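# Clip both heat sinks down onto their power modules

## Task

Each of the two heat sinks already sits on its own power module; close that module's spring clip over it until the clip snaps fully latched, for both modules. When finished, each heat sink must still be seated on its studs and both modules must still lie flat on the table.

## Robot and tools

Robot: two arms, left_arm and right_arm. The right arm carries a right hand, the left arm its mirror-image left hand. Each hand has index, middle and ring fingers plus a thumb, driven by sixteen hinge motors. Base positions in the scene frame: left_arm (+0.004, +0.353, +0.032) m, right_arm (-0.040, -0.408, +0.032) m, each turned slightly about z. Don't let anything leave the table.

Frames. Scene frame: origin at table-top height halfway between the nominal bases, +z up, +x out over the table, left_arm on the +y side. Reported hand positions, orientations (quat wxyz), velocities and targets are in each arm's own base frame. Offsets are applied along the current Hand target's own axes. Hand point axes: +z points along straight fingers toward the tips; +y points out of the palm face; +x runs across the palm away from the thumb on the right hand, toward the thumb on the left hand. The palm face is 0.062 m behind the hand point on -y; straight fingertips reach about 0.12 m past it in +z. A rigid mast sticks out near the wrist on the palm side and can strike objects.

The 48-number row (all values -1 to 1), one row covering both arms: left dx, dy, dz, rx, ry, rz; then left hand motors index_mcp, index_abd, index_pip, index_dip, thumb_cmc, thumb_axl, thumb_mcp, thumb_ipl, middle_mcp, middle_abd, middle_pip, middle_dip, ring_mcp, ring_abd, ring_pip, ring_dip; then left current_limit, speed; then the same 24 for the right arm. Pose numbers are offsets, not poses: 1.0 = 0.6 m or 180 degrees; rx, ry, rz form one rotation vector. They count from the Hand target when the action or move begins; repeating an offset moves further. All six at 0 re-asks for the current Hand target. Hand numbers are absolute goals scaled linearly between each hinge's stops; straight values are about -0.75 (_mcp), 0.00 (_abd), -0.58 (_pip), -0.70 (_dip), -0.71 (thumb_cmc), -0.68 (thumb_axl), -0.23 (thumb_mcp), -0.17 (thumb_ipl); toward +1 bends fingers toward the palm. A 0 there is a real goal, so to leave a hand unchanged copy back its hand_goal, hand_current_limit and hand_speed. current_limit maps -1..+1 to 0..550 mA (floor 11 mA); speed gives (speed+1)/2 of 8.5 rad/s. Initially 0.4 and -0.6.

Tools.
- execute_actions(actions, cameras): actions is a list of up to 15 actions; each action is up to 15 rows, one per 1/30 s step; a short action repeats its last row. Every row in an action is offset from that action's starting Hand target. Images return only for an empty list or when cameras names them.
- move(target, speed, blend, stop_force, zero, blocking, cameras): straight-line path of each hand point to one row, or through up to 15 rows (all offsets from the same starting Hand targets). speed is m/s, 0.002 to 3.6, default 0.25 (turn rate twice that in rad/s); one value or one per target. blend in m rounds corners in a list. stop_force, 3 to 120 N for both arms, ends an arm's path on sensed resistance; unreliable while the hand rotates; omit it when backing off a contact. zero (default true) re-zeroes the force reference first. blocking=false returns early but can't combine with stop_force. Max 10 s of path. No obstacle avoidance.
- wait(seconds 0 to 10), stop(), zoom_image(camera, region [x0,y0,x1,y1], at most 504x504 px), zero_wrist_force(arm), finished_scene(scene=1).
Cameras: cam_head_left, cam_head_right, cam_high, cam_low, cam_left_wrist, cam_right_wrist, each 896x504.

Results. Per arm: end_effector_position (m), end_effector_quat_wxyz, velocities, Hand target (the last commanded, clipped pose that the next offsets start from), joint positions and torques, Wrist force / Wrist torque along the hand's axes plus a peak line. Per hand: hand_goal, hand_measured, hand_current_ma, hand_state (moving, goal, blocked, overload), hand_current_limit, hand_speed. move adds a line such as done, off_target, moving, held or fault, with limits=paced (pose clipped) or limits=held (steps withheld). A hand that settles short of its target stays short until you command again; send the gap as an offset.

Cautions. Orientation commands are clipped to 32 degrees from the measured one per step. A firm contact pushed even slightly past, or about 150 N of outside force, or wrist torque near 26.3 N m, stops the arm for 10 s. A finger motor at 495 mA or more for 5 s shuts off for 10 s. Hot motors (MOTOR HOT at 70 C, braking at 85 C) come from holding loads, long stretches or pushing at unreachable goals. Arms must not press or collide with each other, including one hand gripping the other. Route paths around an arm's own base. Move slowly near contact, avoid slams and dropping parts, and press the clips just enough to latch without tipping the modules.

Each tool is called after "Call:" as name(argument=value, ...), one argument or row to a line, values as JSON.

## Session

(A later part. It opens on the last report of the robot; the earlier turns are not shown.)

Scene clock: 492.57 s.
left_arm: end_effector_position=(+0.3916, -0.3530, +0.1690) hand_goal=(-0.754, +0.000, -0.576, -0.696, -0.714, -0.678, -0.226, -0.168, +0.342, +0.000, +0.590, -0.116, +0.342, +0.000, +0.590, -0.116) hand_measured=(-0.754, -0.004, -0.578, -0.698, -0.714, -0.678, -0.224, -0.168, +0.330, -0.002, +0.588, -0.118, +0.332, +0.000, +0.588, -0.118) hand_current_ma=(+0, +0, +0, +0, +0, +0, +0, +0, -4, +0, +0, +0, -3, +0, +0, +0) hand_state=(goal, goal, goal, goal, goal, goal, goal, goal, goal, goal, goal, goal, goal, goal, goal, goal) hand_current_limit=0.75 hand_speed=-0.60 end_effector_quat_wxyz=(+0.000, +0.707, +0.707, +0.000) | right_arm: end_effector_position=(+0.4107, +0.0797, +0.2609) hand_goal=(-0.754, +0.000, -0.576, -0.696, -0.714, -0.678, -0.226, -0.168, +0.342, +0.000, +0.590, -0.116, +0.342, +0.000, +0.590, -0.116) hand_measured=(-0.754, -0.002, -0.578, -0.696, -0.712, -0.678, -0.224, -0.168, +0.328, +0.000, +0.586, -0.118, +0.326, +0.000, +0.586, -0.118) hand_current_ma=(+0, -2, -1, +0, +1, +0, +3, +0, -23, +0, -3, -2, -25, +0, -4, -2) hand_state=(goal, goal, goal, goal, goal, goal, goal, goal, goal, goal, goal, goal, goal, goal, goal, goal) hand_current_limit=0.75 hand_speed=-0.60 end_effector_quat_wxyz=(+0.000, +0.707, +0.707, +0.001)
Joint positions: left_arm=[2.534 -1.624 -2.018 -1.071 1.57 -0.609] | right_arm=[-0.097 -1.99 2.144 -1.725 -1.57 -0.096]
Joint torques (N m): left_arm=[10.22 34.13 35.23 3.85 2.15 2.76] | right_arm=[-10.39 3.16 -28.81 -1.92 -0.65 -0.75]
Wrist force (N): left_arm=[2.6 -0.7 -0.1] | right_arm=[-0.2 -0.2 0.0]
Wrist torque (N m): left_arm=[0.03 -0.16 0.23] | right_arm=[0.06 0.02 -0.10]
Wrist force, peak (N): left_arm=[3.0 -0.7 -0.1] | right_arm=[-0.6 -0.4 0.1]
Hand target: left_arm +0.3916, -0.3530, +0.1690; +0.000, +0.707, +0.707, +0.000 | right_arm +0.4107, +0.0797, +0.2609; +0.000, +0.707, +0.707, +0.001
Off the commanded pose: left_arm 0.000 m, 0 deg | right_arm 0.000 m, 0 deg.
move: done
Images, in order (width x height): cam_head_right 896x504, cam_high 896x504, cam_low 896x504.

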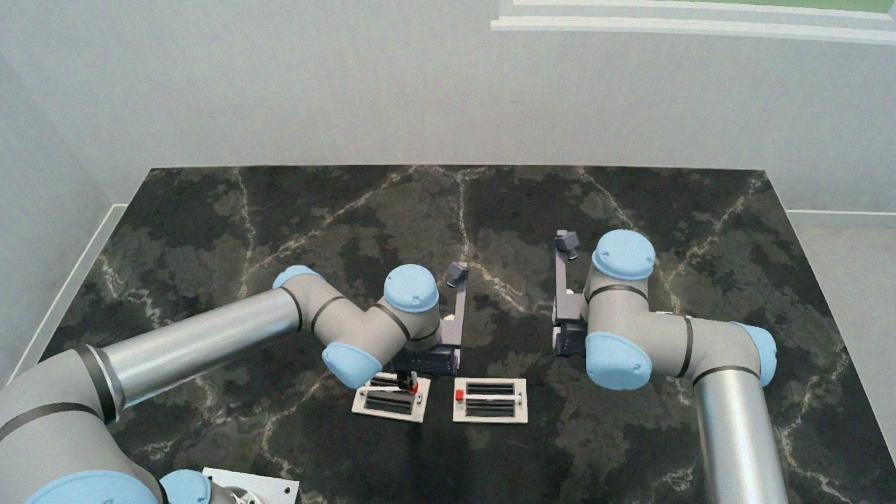

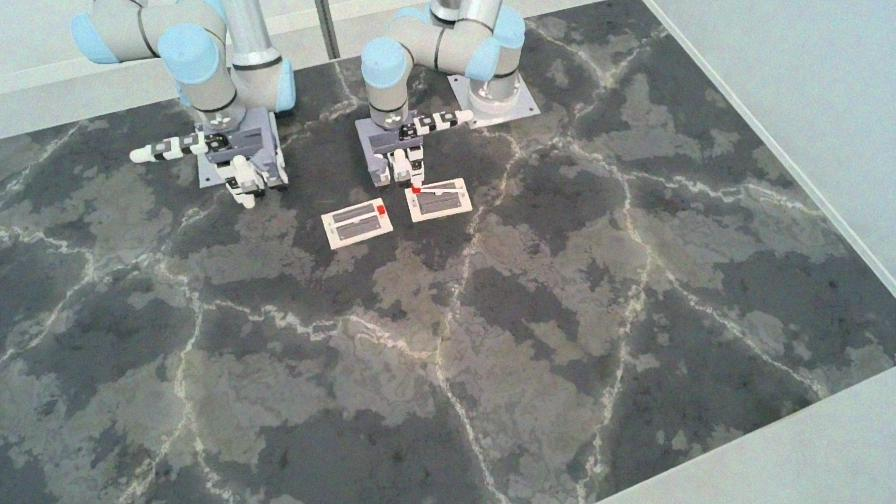

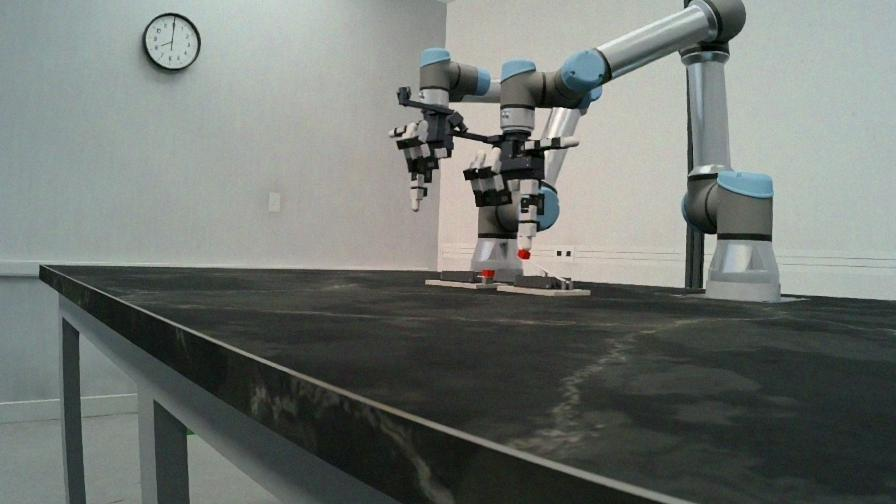

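Call:
move(
  target=[
    [-0.026, -0.0023, 0.0505, 0, 0, 0, -0.754, 0, -0.576, -0.696, -0.714, -0.678, -0.226, -0.168, 0.342, 0, 0.591, -0.116, 0.342, 0, 0.591, -0.116, 0.75, -0.6, 0, 0, 0, 0, 0, 0, -0.754, 0, -0.576, -0.696, -0.714, -0.678, -0.226, -0.168, 0.342, 0, 0.591, -0.116, 0.342, 0, 0.591, -0.116, 0.75, -0.6],
    [-0.0323, -0.0028, 0.09, 0, 0, 0, -0.754, 0, -0.576, -0.696, -0.714, -0.678, -0.226, -0.168, 0.342, 0, 0.591, -0.116, 0.342, 0, 0.591, -0.116, 0.75, -0.6, 0, 0, 0, 0, 0, 0, -0.754, 0, -0.576, -0.696, -0.714, -0.678, -0.226, -0.168, 0.342, 0, 0.591, -0.116, 0.342, 0, 0.591, -0.116, 0.75, -0.6],
  ],
  speed=[0.03, 0.01],
  stop_force=12,
  blend=[0.003, 0],
  cameras=["cam_low", "cam_high"],
)

Call:
zoom_image(
  camera="cam_low",
  region=[470, 220, 620, 310],
)

Call:
zoom_image(
  camera="cam_high",
  region=[370, 140, 490, 230],
)

Scene clock: 507.53 s.
left_arm: end_effector_position=(+0.3901, -0.3699, +0.1304) hand_goal=(-0.754, +0.000, -0.576, -0.696, -0.714, -0.678, -0.226, -0.168, +0.342, +0.000, +0.590, -0.116, +0.342, +0.000, +0.590, -0.116) hand_measured=(-0.754, -0.004, -0.578, -0.698, -0.714, -0.678, -0.224, -0.168, +0.330, -0.002, +0.588, -0.118, +0.332, +0.000, +0.588, -0.118) hand_current_ma=(+0, +0, +0, +0, +0, +0, +0, +0, -4, +0, +0, +0, -3, +0, +0, +0) hand_state=(goal, goal, goal, goal, goal, goal, goal, goal, goal, goal, goal, goal, goal, goal, goal, goal) hand_current_limit=0.75 hand_speed=-0.60 end_effector_quat_wxyz=(+0.000, +0.707, +0.707, +0.000) | right_arm: end_effector_position=(+0.4107, +0.0797, +0.2609) hand_goal=(-0.754, +0.000, -0.576, -0.696, -0.714, -0.678, -0.226, -0.168, +0.342, +0.000, +0.590, -0.116, +0.342, +0.000, +0.590, -0.116) hand_measured=(-0.754, -0.002, -0.578, -0.696, -0.712, -0.678, -0.224, -0.168, +0.328, +0.000, +0.586, -0.118, +0.326, +0.000, +0.586, -0.118) hand_current_ma=(+0, -2, -1, +0, +1, +0, +3, +0, -23, +0, -3, -2, -25, +0, -4, -2) hand_state=(goal, goal, goal, goal, goal, goal, goal, goal, goal, goal, goal, goal, goal, goal, goal, goal) hand_current_limit=0.75 hand_speed=-0.60 end_effector_quat_wxyz=(+0.000, +0.707, +0.707, +0.001)
Joint positions: left_arm=[2.503 -1.706 -2.042 -0.965 1.57 -0.639] | right_arm=[-0.097 -1.99 2.144 -1.725 -1.57 -0.096]
Joint torques (N m): left_arm=[8.87 31.45 30.68 2.52 -1.34 2.52] | right_arm=[-10.56 3.26 -29.2 -1.92 -0.81 -0.78]
Wrist force (N): left_arm=[2.6 -1.0 -10.2] | right_arm=[-0.2 -0.1 0.1]
Wrist torque (N m): left_arm=[0.78 0.13 0.26] | right_arm=[0.07 0.02 -0.10]
Wrist force, peak (N): left_arm=[2.5 -0.9 -16.0] | right_arm=[-0.5 -0.4 0.1]
Hand target: left_arm +0.3901, -0.3699, +0.1304; +0.000, +0.707, +0.707, +0.000 (not the last commanded pose) | right_arm +0.4107, +0.0797, +0.2609; +0.000, +0.707, +0.707, +0.001
Off the commanded pose: left_arm 0.016 m, 0 deg | right_arm 0.000 m, 0 deg.
move: contact (left_arm); path passed 1 of 2 targets
Images, in order (width x height): cam_high 896x504, cam_low 896x504.

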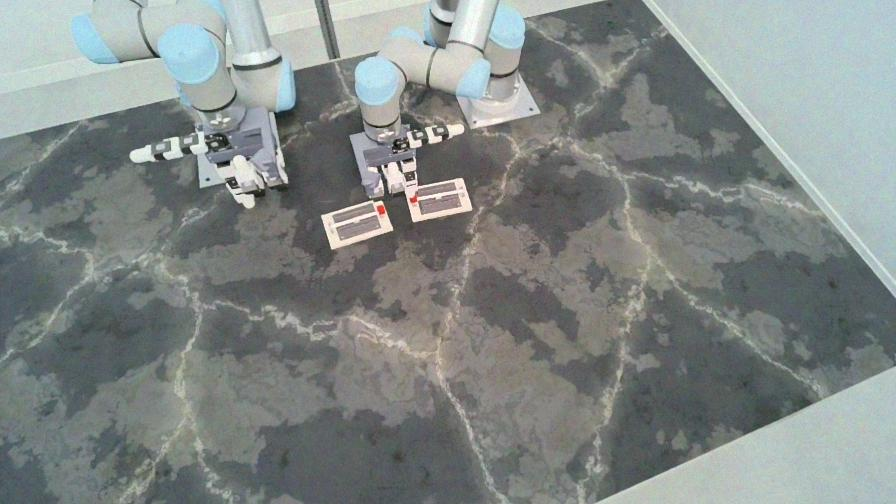

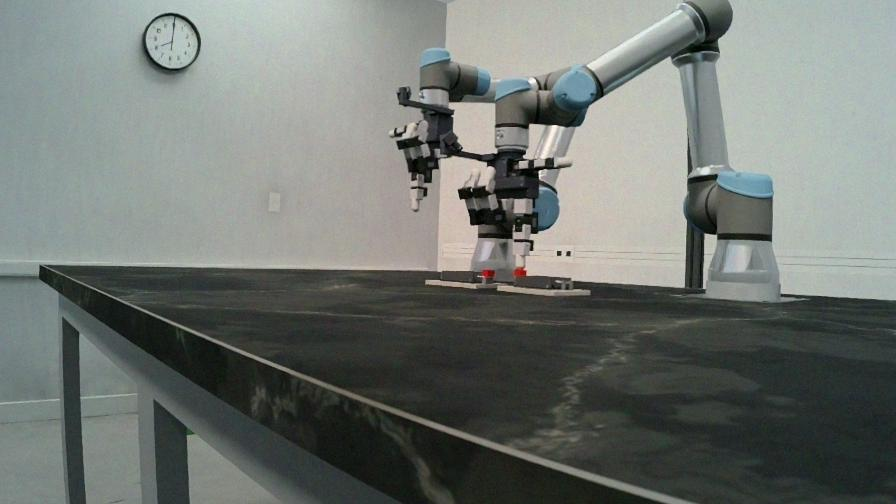

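Scaled by 3.360.

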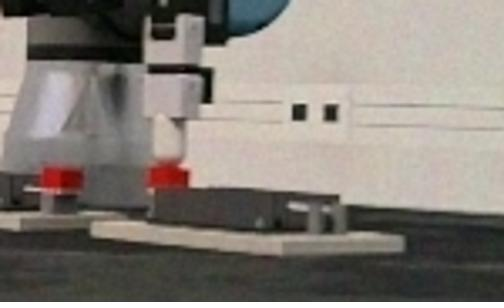

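Scaled by 4.200.

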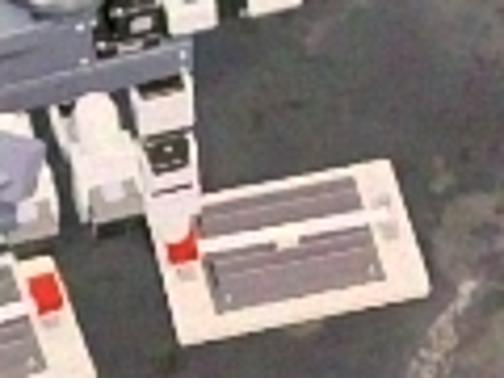

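Call:
move(
  target=[-0.001, 0, 0.02, 0, 0, 0, -0.754, 0, -0.576, -0.696, -0.714, -0.678, -0.226, -0.168, 0.342, 0, 0.591, -0.116, 0.342, 0, 0.591, -0.116, 0.75, -0.6, 0, 0, 0, 0, 0, 0, -0.754, 0, -0.576, -0.696, -0.714, -0.678, -0.226, -0.168, 0.342, 0, 0.591, -0.116, 0.342, 0, 0.591, -0.116, 0.75, -0.6],
  speed=0.006,
  stop_force=25,
  zero=false,
  cameras=["cam_low"],
)

Call:
zoom_image(
  camera="cam_low",
  region=[470, 220, 620, 310],
)

Call:
move(
  target=[0, 0, 0.03, 0, 0, 0, -0.754, 0, -0.576, -0.696, -0.714, -0.678, -0.226, -0.168, 0.342, 0, 0.591, -0.116, 0.342, 0, 0.591, -0.116, 0.75, -0.6, 0, 0, 0, 0, 0, 0, -0.754, 0, -0.576, -0.696, -0.714, -0.678, -0.226, -0.168, 0.342, 0, 0.591, -0.116, 0.342, 0, 0.591, -0.116, 0.75, -0.6],
  speed=0.008,
  stop_force=45,
  zero=false,
  cameras=["cam_low", "cam_high"],
)

Call:
zoom_image(
  camera="cam_low",
  region=[470, 220, 620, 310],
)

Call:
zoom_image(
  camera="cam_high",
  region=[370, 140, 490, 230],
)

Scene clock: 516.77 s.
left_arm: end_effector_position=(+0.3902, -0.3700, +0.1290) hand_goal=(-0.754, +0.000, -0.576, -0.696, -0.714, -0.678, -0.226, -0.168, +0.342, +0.000, +0.590, -0.116, +0.342, +0.000, +0.590, -0.116) hand_measured=(-0.754, -0.004, -0.578, -0.698, -0.714, -0.678, -0.224, -0.168, +0.330, -0.002, +0.588, -0.118, +0.332, +0.000, +0.588, -0.118) hand_current_ma=(+0, +0, +0, +0, +0, +0, +0, +0, -4, +0, +0, +0, -3, +0, +0, +0) hand_state=(goal, goal, goal, goal, goal, goal, goal, goal, goal, goal, goal, goal, goal, goal, goal, goal) hand_current_limit=0.75 hand_speed=-0.60 end_effector_quat_wxyz=(+0.000, +0.707, +0.707, +0.000) | right_arm: end_effector_position=(+0.4107, +0.0797, +0.2609) hand_goal=(-0.754, +0.000, -0.576, -0.696, -0.714, -0.678, -0.226, -0.168, +0.342, +0.000, +0.590, -0.116, +0.342, +0.000, +0.590, -0.116) hand_measured=(-0.754, -0.002, -0.578, -0.696, -0.712, -0.678, -0.224, -0.168, +0.328, +0.000, +0.586, -0.118, +0.326, +0.000, +0.586, -0.118) hand_current_ma=(+0, -2, -1, +0, +1, +0, +3, +0, -23, +0, -3, -2, -25, +0, -4, -2) hand_state=(goal, goal, goal, goal, goal, goal, goal, goal, goal, goal, goal, goal, goal, goal, goal, goal) hand_current_limit=0.75 hand_speed=-0.60 end_effector_quat_wxyz=(+0.000, +0.707, +0.707, +0.001)
Joint positions: left_arm=[2.503 -1.708 -2.044 -0.96 1.57 -0.639] | right_arm=[-0.097 -1.99 2.144 -1.725 -1.57 -0.096]
Joint torques (N m): left_arm=[-1.05 32.72 29.61 1.47 -1.31 -0.35] | right_arm=[-9.05 3.08 -28.93 -1.79 -0.6 -0.59]
Wrist force (N): left_arm=[2.6 -0.8 -7.9] | right_arm=[-0.3 -0.3 0.1]
Wrist torque (N m): left_arm=[0.64 0.10 0.26] | right_arm=[0.04 0.04 -0.11]
Wrist force, peak (N): left_arm=[2.2 -1.2 -24.4] | right_arm=[-0.6 -0.3 0.0]
Hand target: left_arm +0.3902, -0.3700, +0.1290; +0.000, +0.707, +0.707, +0.000 (not the last commanded pose) | right_arm +0.4107, +0.0797, +0.2609; +0.000, +0.707, +0.707, +0.001
Off the commanded pose: left_arm 0.011 m, 0 deg | right_arm 0.000 m, 0 deg.
move: contact (left_arm)
Images, in order (width x height): cam_low 896x504.

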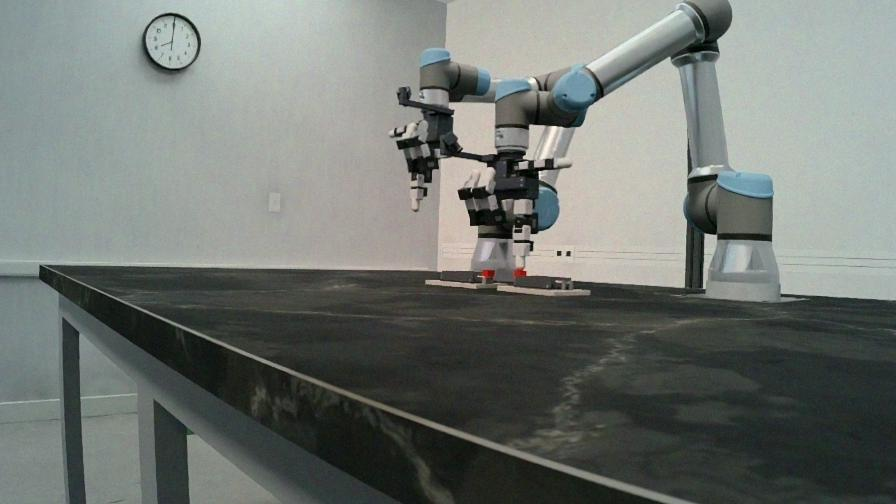

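Scaled by 3.360.

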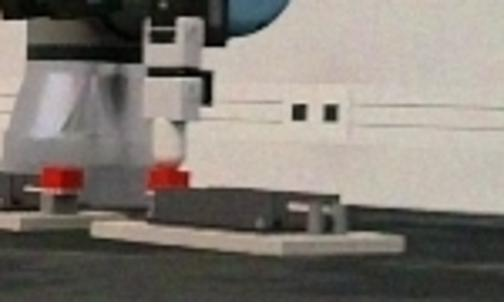

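Scene clock: 518.43 s.
left_arm: end_effector_position=(+0.3903, -0.3701, +0.1244) hand_goal=(-0.754, +0.000, -0.576, -0.696, -0.714, -0.678, -0.226, -0.168, +0.342, +0.000, +0.590, -0.116, +0.342, +0.000, +0.590, -0.116) hand_measured=(-0.758, -0.004, -0.580, -0.698, -0.714, -0.678, -0.224, -0.168, +0.330, -0.002, +0.588, -0.118, +0.332, +0.000, +0.588, -0.118) hand_current_ma=(+0, +0, +0, +0, +0, +0, +0, +0, -4, +0, +0, +0, -3, +0, +0, +0) hand_state=(goal, goal, goal, goal, goal, goal, goal, goal, goal, goal, goal, goal, goal, goal, goal, goal) hand_current_limit=0.75 hand_speed=-0.60 end_effector_quat_wxyz=(+0.000, +0.707, +0.707, +0.000) | right_arm: end_effector_position=(+0.4107, +0.0797, +0.2609) hand_goal=(-0.754, +0.000, -0.576, -0.696, -0.714, -0.678, -0.226, -0.168, +0.342, +0.000, +0.590, -0.116, +0.342, +0.000, +0.590, -0.116) hand_measured=(-0.754, -0.002, -0.578, -0.696, -0.712, -0.678, -0.224, -0.168, +0.328, +0.000, +0.586, -0.118, +0.326, +0.000, +0.586, -0.118) hand_current_ma=(+0, -2, -1, +0, +1, +0, +3, +0, -23, +0, -3, -2, -25, +0, -4, -2) hand_state=(goal, goal, goal, goal, goal, goal, goal, goal, goal, goal, goal, goal, goal, goal, goal, goal) hand_current_limit=0.75 hand_speed=-0.60 end_effector_quat_wxyz=(+0.000, +0.707, +0.707, +0.001)
Joint positions: left_arm=[2.503 -1.715 -2.05 -0.947 1.57 -0.639] | right_arm=[-0.097 -1.99 2.144 -1.725 -1.57 -0.096]
Joint torques (N m): left_arm=[-0.49 14.98 14.63 -2.3 -1.43 -0.29] | right_arm=[-9.92 2.88 -28.97 -2.06 -0.79 -0.54]
Wrist force (N): left_arm=[2.5 -1.2 -46.6] | right_arm=[-0.3 -0.4 0.1]
Wrist torque (N m): left_arm=[3.63 0.96 0.26] | right_arm=[0.03 0.02 -0.11]
Wrist force, peak (N): left_arm=[2.5 -1.3 -52.3] | right_arm=[-0.5 -0.5 0.0]
Hand target: left_arm +0.3903, -0.3701, +0.1244; +0.000, +0.707, +0.707, +0.000 (not the last commanded pose) | right_arm +0.4107, +0.0797, +0.2609; +0.000, +0.707, +0.707, +0.001
Off the commanded pose: left_arm 0.013 m, 0 deg | right_arm 0.000 m, 0 deg.
move: contact (left_arm)
Images, in order (width x height): cam_high 896x504, cam_low 896x504.

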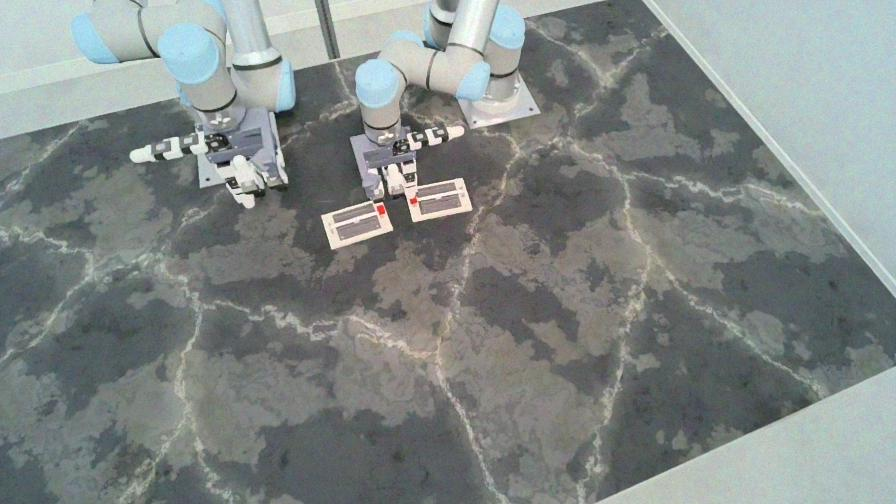

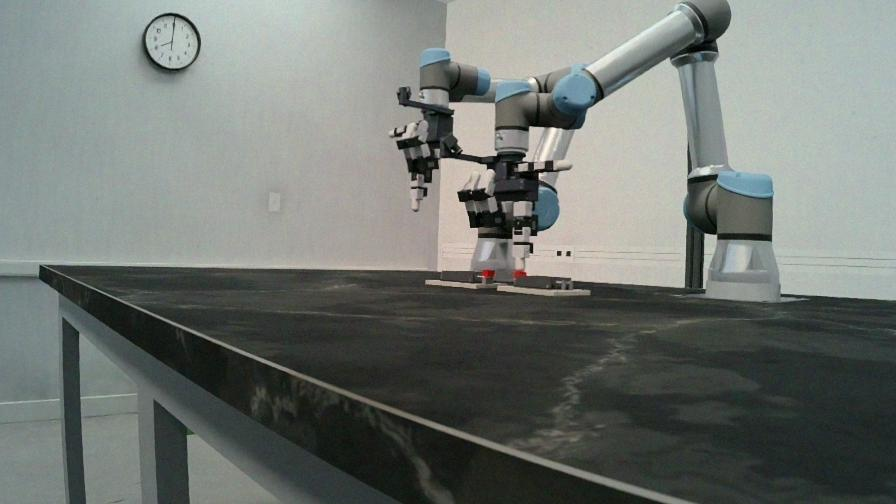

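Scaled by 3.360.

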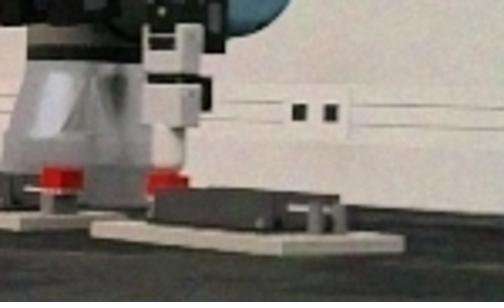

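Scaled by 4.200.

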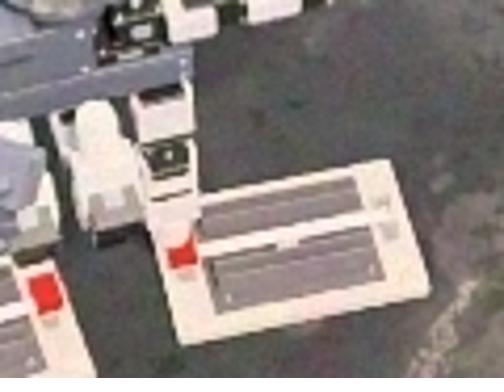

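Call:
move(
  target=[0, 0, -0.03, 0, 0, 0, -0.754, 0, -0.576, -0.696, -0.714, -0.678, -0.226, -0.168, 0.342, 0, 0.591, -0.116, 0.342, 0, 0.591, -0.116, 0.75, -0.6, 0, 0, 0, 0, 0, 0, -0.754, 0, -0.576, -0.696, -0.714, -0.678, -0.226, -0.168, 0.342, 0, 0.591, -0.116, 0.342, 0, 0.591, -0.116, 0.75, -0.6],
  speed=0.02,
  cameras=["cam_low"],
)

Call:
zoom_image(
  camera="cam_low",
  region=[430, 220, 580, 310],
)

Call:
move(
  target=[
    [0, 0, -0.15, 0, 0, 0, -0.754, 0, -0.576, -0.696, -0.714, -0.678, -0.226, -0.168, 0.342, 0, 0.591, -0.116, 0.342, 0, 0.591, -0.116, 0.75, -0.6, 0, 0, 0, 0, 0, 0, -0.754, 0, -0.576, -0.696, -0.714, -0.678, -0.226, -0.168, 0.342, 0, 0.591, -0.116, 0.342, 0, 0.591, -0.116, 0.75, -0.6],
    [0.45, 0.03, -0.15, 0, 0, 0, -0.754, 0, -0.576, -0.696, -0.714, -0.678, -0.226, -0.168, 0.342, 0, 0.591, -0.116, 0.342, 0, 0.591, -0.116, 0.75, -0.6, 0, 0, 0, 0, 0, 0, -0.754, 0, -0.576, -0.696, -0.714, -0.678, -0.226, -0.168, 0.342, 0, 0.591, -0.116, 0.342, 0, 0.591, -0.116, 0.75, -0.6],
  ],
  speed=[0.1, 0.2],
  blend=[0.03, 0],
  cameras=["cam_head_left", "cam_head_right", "cam_high", "cam_low"],
)

Call:
zoom_image(
  camera="cam_low",
  region=[420, 240, 600, 310],
)

Call:
zoom_image(
  camera="cam_high",
  region=[310, 170, 490, 260],
)

Call:
zoom_image(
  camera="cam_head_right",
  region=[340, 350, 540, 440],
)

Call:
zoom_image(
  camera="cam_head_left",
  region=[340, 350, 540, 440],
)

Scene clock: 528.73 s.
left_arm: end_effector_position=(+0.3904, -0.3701, +0.1427) hand_goal=(-0.754, +0.000, -0.576, -0.696, -0.714, -0.678, -0.226, -0.168, +0.342, +0.000, +0.590, -0.116, +0.342, +0.000, +0.590, -0.116) hand_measured=(-0.754, +0.000, -0.578, -0.698, -0.714, -0.678, -0.224, -0.168, +0.330, -0.002, +0.588, -0.118, +0.332, +0.000, +0.588, -0.118) hand_current_ma=(+0, +0, +0, +0, +0, +0, +0, +0, -4, +0, +0, +0, -3, +0, +0, +0) hand_state=(goal, goal, goal, goal, goal, goal, goal, goal, goal, goal, goal, goal, goal, goal, goal, goal) hand_current_limit=0.75 hand_speed=-0.60 end_effector_quat_wxyz=(+0.000, +0.707, +0.707, +0.000) end_effector_velocity=(+0.001, -0.001, +0.001) end_effector_angular_velocity=(-0.003, -0.004, -0.001) | right_arm: end_effector_position=(+0.4107, +0.0797, +0.2609) hand_goal=(-0.754, +0.000, -0.576, -0.696, -0.714, -0.678, -0.226, -0.168, +0.342, +0.000, +0.590, -0.116, +0.342, +0.000, +0.590, -0.116) hand_measured=(-0.754, -0.002, -0.578, -0.696, -0.712, -0.678, -0.224, -0.168, +0.328, +0.000, +0.586, -0.118, +0.326, +0.000, +0.586, -0.118) hand_current_ma=(+0, -2, -1, +0, +1, +0, +3, +0, -23, +0, -3, -2, -25, +0, -4, -2) hand_state=(goal, goal, goal, goal, goal, goal, goal, goal, goal, goal, goal, goal, goal, goal, goal, goal) hand_current_limit=0.75 hand_speed=-0.60 end_effector_quat_wxyz=(+0.000, +0.707, +0.707, +0.001)
Joint positions: left_arm=[2.503 -1.688 -2.025 -0.998 1.57 -0.639] | right_arm=[-0.097 -1.99 2.144 -1.725 -1.57 -0.096]
Joint velocities: left_arm=[0 -0.001 0.001 0.005 0 0.001] | right_arm=[within noise]
Joint torques (N m): left_arm=[3.13 18.81 19.41 4.43 -0.9 0.49] | right_arm=[-9.56 2.61 -29.81 -1.97 -0.66 -0.56]
Wrist force (N): left_arm=[2.2 -0.2 -0.2] | right_arm=[-0.4 -0.2 0.0]
Wrist torque (N m): left_arm=[0.07 -0.11 0.22] | right_arm=[0.07 0.04 -0.11]
Wrist force, peak (N): left_arm=[2.4 -1.1 -46.9] | right_arm=[-0.4 -0.4 0.3]
Hand target: left_arm +0.3903, -0.3701, +0.1424; +0.000, +0.707, +0.707, +0.000 | right_arm +0.4107, +0.0797, +0.2609; +0.000, +0.707, +0.707, +0.001
Off the commanded pose: left_arm 0.000 m, 0 deg | right_arm 0.000 m, 0 deg.
move: done
Images, in order (width x height): cam_low 896x504.

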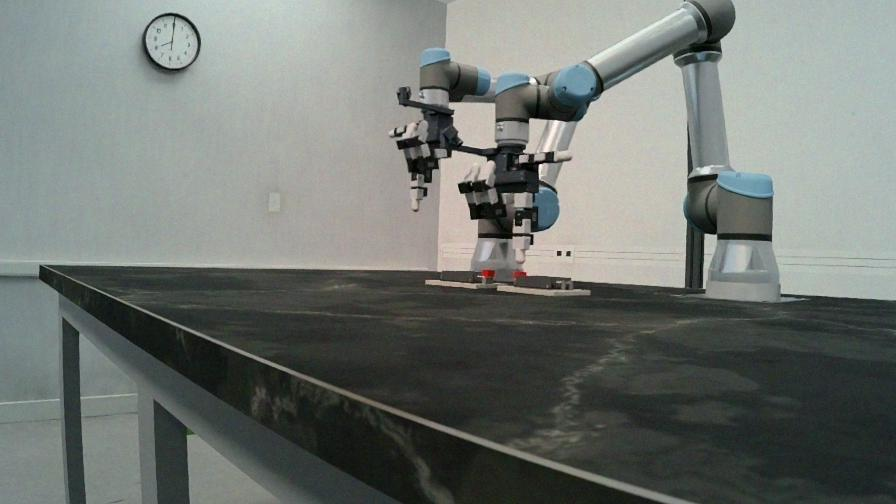

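Scaled by 3.360.

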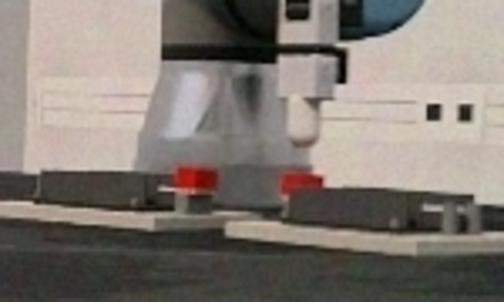

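Scene clock: 531.47 s.
left_arm: end_effector_position=(+0.4081, -0.1001, +0.2322) hand_goal=(-0.754, +0.000, -0.576, -0.696, -0.714, -0.678, -0.226, -0.168, +0.342, +0.000, +0.590, -0.116, +0.342, +0.000, +0.590, -0.116) hand_measured=(-0.754, +0.000, -0.578, -0.698, -0.714, -0.678, -0.224, -0.168, +0.330, -0.002, +0.588, -0.118, +0.332, +0.000, +0.588, -0.118) hand_current_ma=(+0, +0, +0, +0, +0, +0, +0, +0, -4, +0, +0, +0, -3, +0, +0, +0) hand_state=(goal, goal, goal, goal, goal, goal, goal, goal, goal, goal, goal, goal, goal, goal, goal, goal) hand_current_limit=0.75 hand_speed=-0.60 end_effector_quat_wxyz=(+0.000, +0.707, +0.707, +0.000) | right_arm: end_effector_position=(+0.4107, +0.0797, +0.2609) hand_goal=(-0.754, +0.000, -0.576, -0.696, -0.714, -0.678, -0.226, -0.168, +0.342, +0.000, +0.590, -0.116, +0.342, +0.000, +0.590, -0.116) hand_measured=(-0.754, -0.002, -0.578, -0.696, -0.712, -0.678, -0.224, -0.168, +0.328, +0.000, +0.586, -0.118, +0.326, +0.000, +0.586, -0.118) hand_current_ma=(+0, -2, -1, +0, +1, +0, +3, +0, -23, +0, -3, -2, -25, +0, -4, -2) hand_state=(goal, goal, goal, goal, goal, goal, goal, goal, goal, goal, goal, goal, goal, goal, goal, goal) hand_current_limit=0.75 hand_speed=-0.60 end_effector_quat_wxyz=(+0.000, +0.707, +0.707, +0.001)
Joint positions: left_arm=[3.175 -1.181 -2.202 -1.33 1.57 0.032] | right_arm=[-0.097 -1.99 2.144 -1.725 -1.57 -0.096]
Joint torques (N m): left_arm=[9.35 3.14 38.32 4.28 0.81 1.8] | right_arm=[-9.77 3.49 -28.27 -1.86 -0.66 -0.67]
Wrist force (N): left_arm=[2.1 -0.1 0.1] | right_arm=[-0.5 -0.1 0.1]
Wrist torque (N m): left_arm=[0.07 -0.10 0.23] | right_arm=[0.06 0.05 -0.13]
Wrist force, peak (N): left_arm=[4.2 -0.1 0.1] | right_arm=[-0.5 -0.3 0.3]
Hand target: left_arm +0.4081, -0.1000, +0.2323; +0.000, +0.707, +0.707, +0.000 | right_arm +0.4107, +0.0797, +0.2609; +0.000, +0.707, +0.707, +0.001
Off the commanded pose: left_arm 0.000 m, 0 deg | right_arm 0.000 m, 0 deg.
move: done
Images, in order (width x height): cam_head_left 896x504, cam_head_right 896x504, cam_high 896x504, cam_low 896x504.

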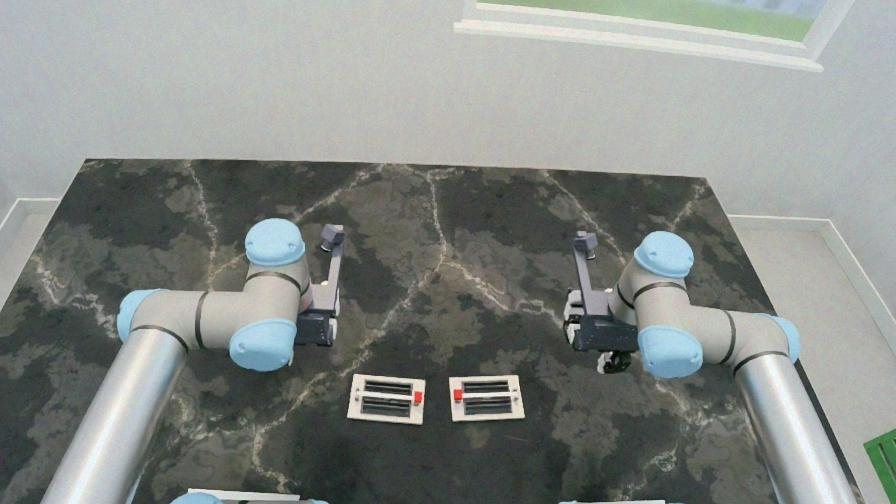

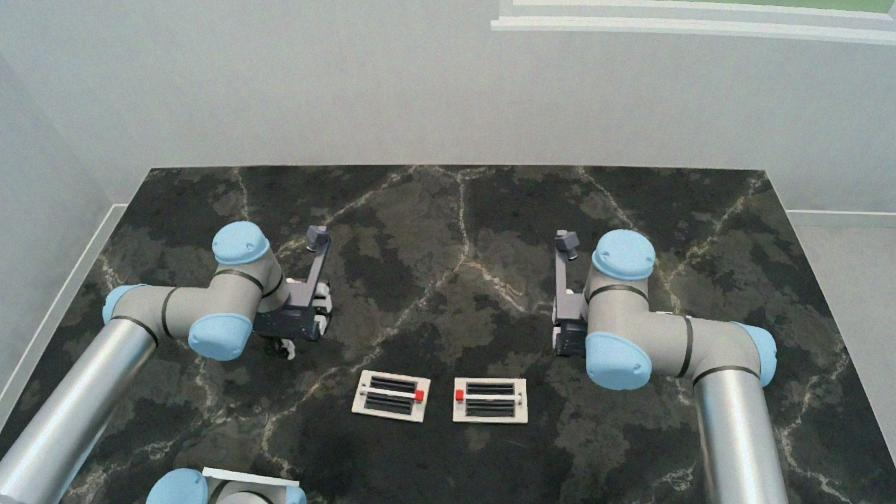

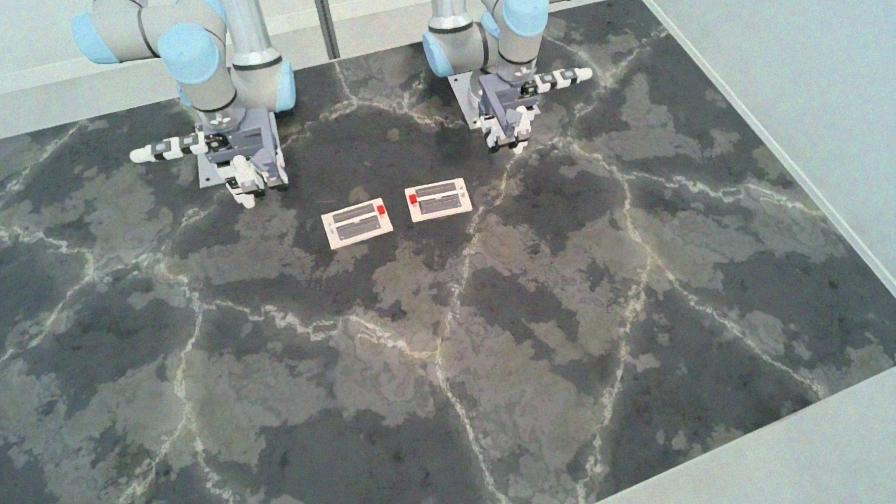

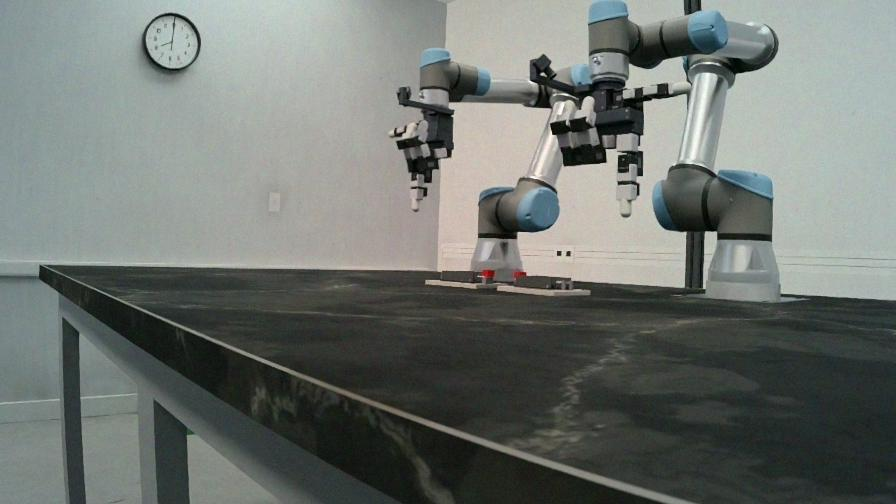

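Scaled by 2.800.

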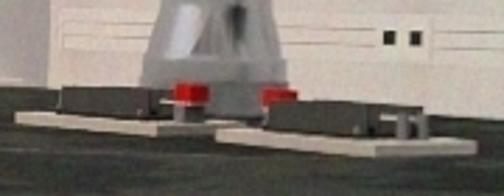

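Scaled by 2.800.

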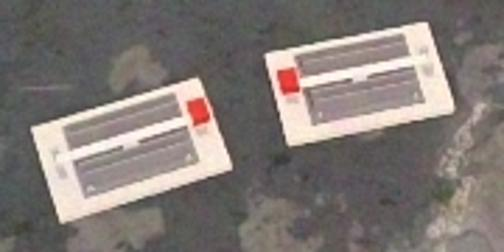

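Scaled by 2.520.

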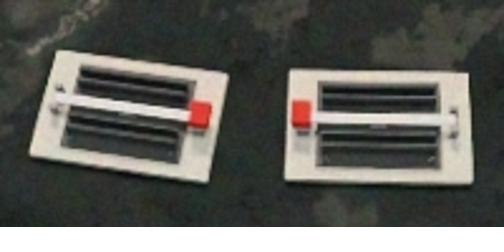

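Scaled by 2.520.

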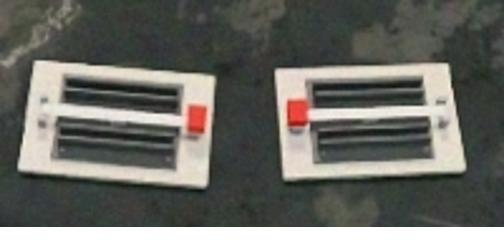

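Call:
wait(
  seconds=4,
  cameras=["cam_low", "cam_head_left", "cam_high"],
)

Call:
zoom_image(
  camera="cam_low",
  region=[420, 240, 600, 310],
)

Call:
zoom_image(
  camera="cam_head_left",
  region=[340, 350, 540, 440],
)

Call:
zoom_image(
  camera="cam_high",
  region=[310, 170, 490, 260],
)

Scene clock: 539.40 s.
left_arm: end_effector_position=(+0.4081, -0.1000, +0.2323) hand_goal=(-0.754, +0.000, -0.576, -0.696, -0.714, -0.678, -0.226, -0.168, +0.342, +0.000, +0.590, -0.116, +0.342, +0.000, +0.590, -0.116) hand_measured=(-0.754, +0.000, -0.578, -0.698, -0.714, -0.678, -0.224, -0.168, +0.330, -0.002, +0.588, -0.118, +0.332, +0.000, +0.588, -0.118) hand_current_ma=(+0, +0, +0, +0, +0, +0, +0, +0, -4, +0, +0, +0, -3, +0, +0, +0) hand_state=(goal, goal, goal, goal, goal, goal, goal, goal, goal, goal, goal, goal, goal, goal, goal, goal) hand_current_limit=0.75 hand_speed=-0.60 end_effector_quat_wxyz=(+0.000, +0.707, +0.707, +0.000) | right_arm: end_effector_position=(+0.4107, +0.0797, +0.2609) hand_goal=(-0.754, +0.000, -0.576, -0.696, -0.714, -0.678, -0.226, -0.168, +0.342, +0.000, +0.590, -0.116, +0.342, +0.000, +0.590, -0.116) hand_measured=(-0.754, -0.002, -0.578, -0.696, -0.712, -0.678, -0.224, -0.168, +0.328, +0.000, +0.586, -0.118, +0.326, +0.000, +0.586, -0.118) hand_current_ma=(+0, -2, -1, +0, +1, +0, +3, +0, -23, +0, -3, -2, -25, +0, -4, -2) hand_state=(goal, goal, goal, goal, goal, goal, goal, goal, goal, goal, goal, goal, goal, goal, goal, goal) hand_current_limit=0.75 hand_speed=-0.60 end_effector_quat_wxyz=(+0.000, +0.707, +0.707, +0.001)
Joint positions: left_arm=[3.175 -1.181 -2.202 -1.33 1.57 0.032] | right_arm=[-0.097 -1.99 2.144 -1.725 -1.57 -0.096]
Joint torques (N m): left_arm=[7.78 -0.82 37.74 4.12 2.04 2.62] | right_arm=[-8.98 2.31 -28.29 -1.99 -0.63 -0.48]
Wrist force (N): left_arm=[2.0 -0.1 0.1] | right_arm=[-0.3 -0.1 0.0]
Wrist torque (N m): left_arm=[0.07 -0.09 0.19] | right_arm=[0.07 0.03 -0.11]
Wrist force, peak (N): left_arm=[2.5 -0.2 0.1] | right_arm=[-0.5 -0.3 0.2]
Hand target: left_arm +0.4081, -0.1000, +0.2323; +0.000, +0.707, +0.707, +0.000 | right_arm +0.4107, +0.0797, +0.2609; +0.000, +0.707, +0.707, +0.001
Off the commanded pose: left_arm 0.000 m, 0 deg | right_arm 0.000 m, 0 deg.
wait: 4.00 s; at rest from the start
Images, in order (width x height): cam_head_left 896x504, cam_high 896x504, cam_low 896x504.

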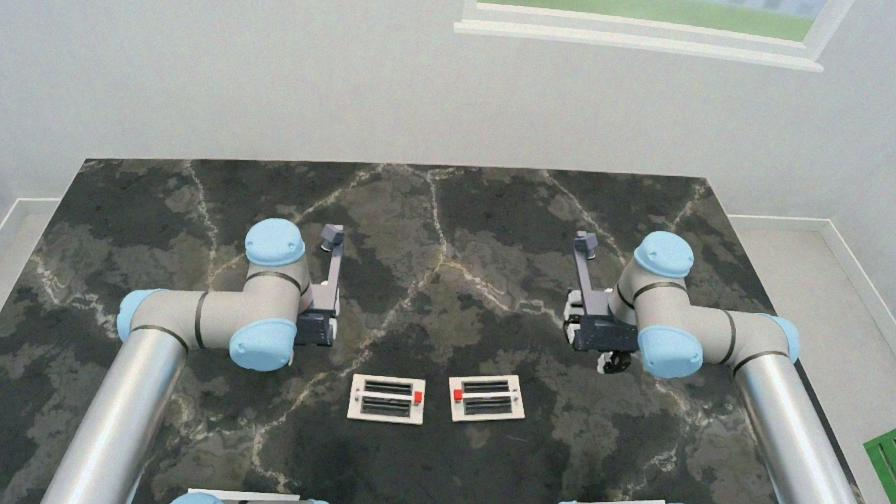

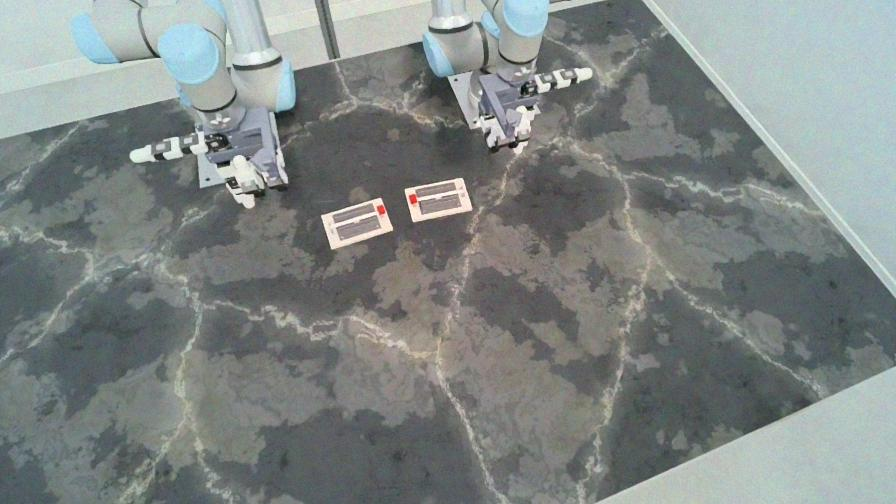

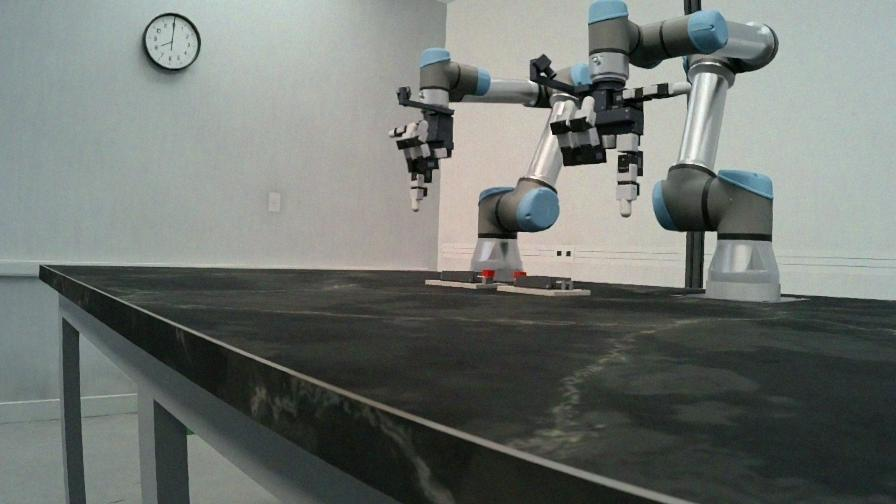

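Scaled by 2.800.

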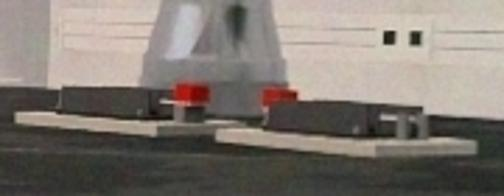

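Scaled by 2.520.

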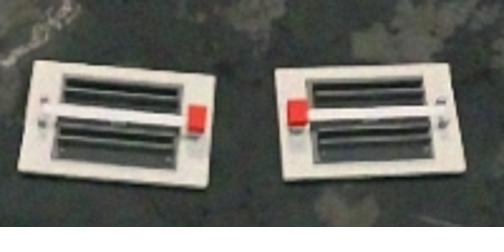

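Scaled by 2.800.

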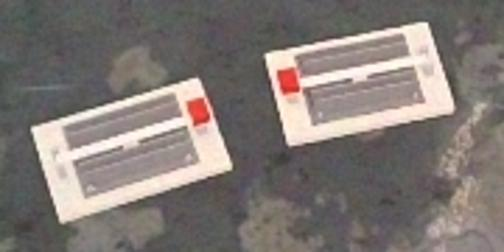

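Call:
finished_scene(
)

The scene is finished: the task was done.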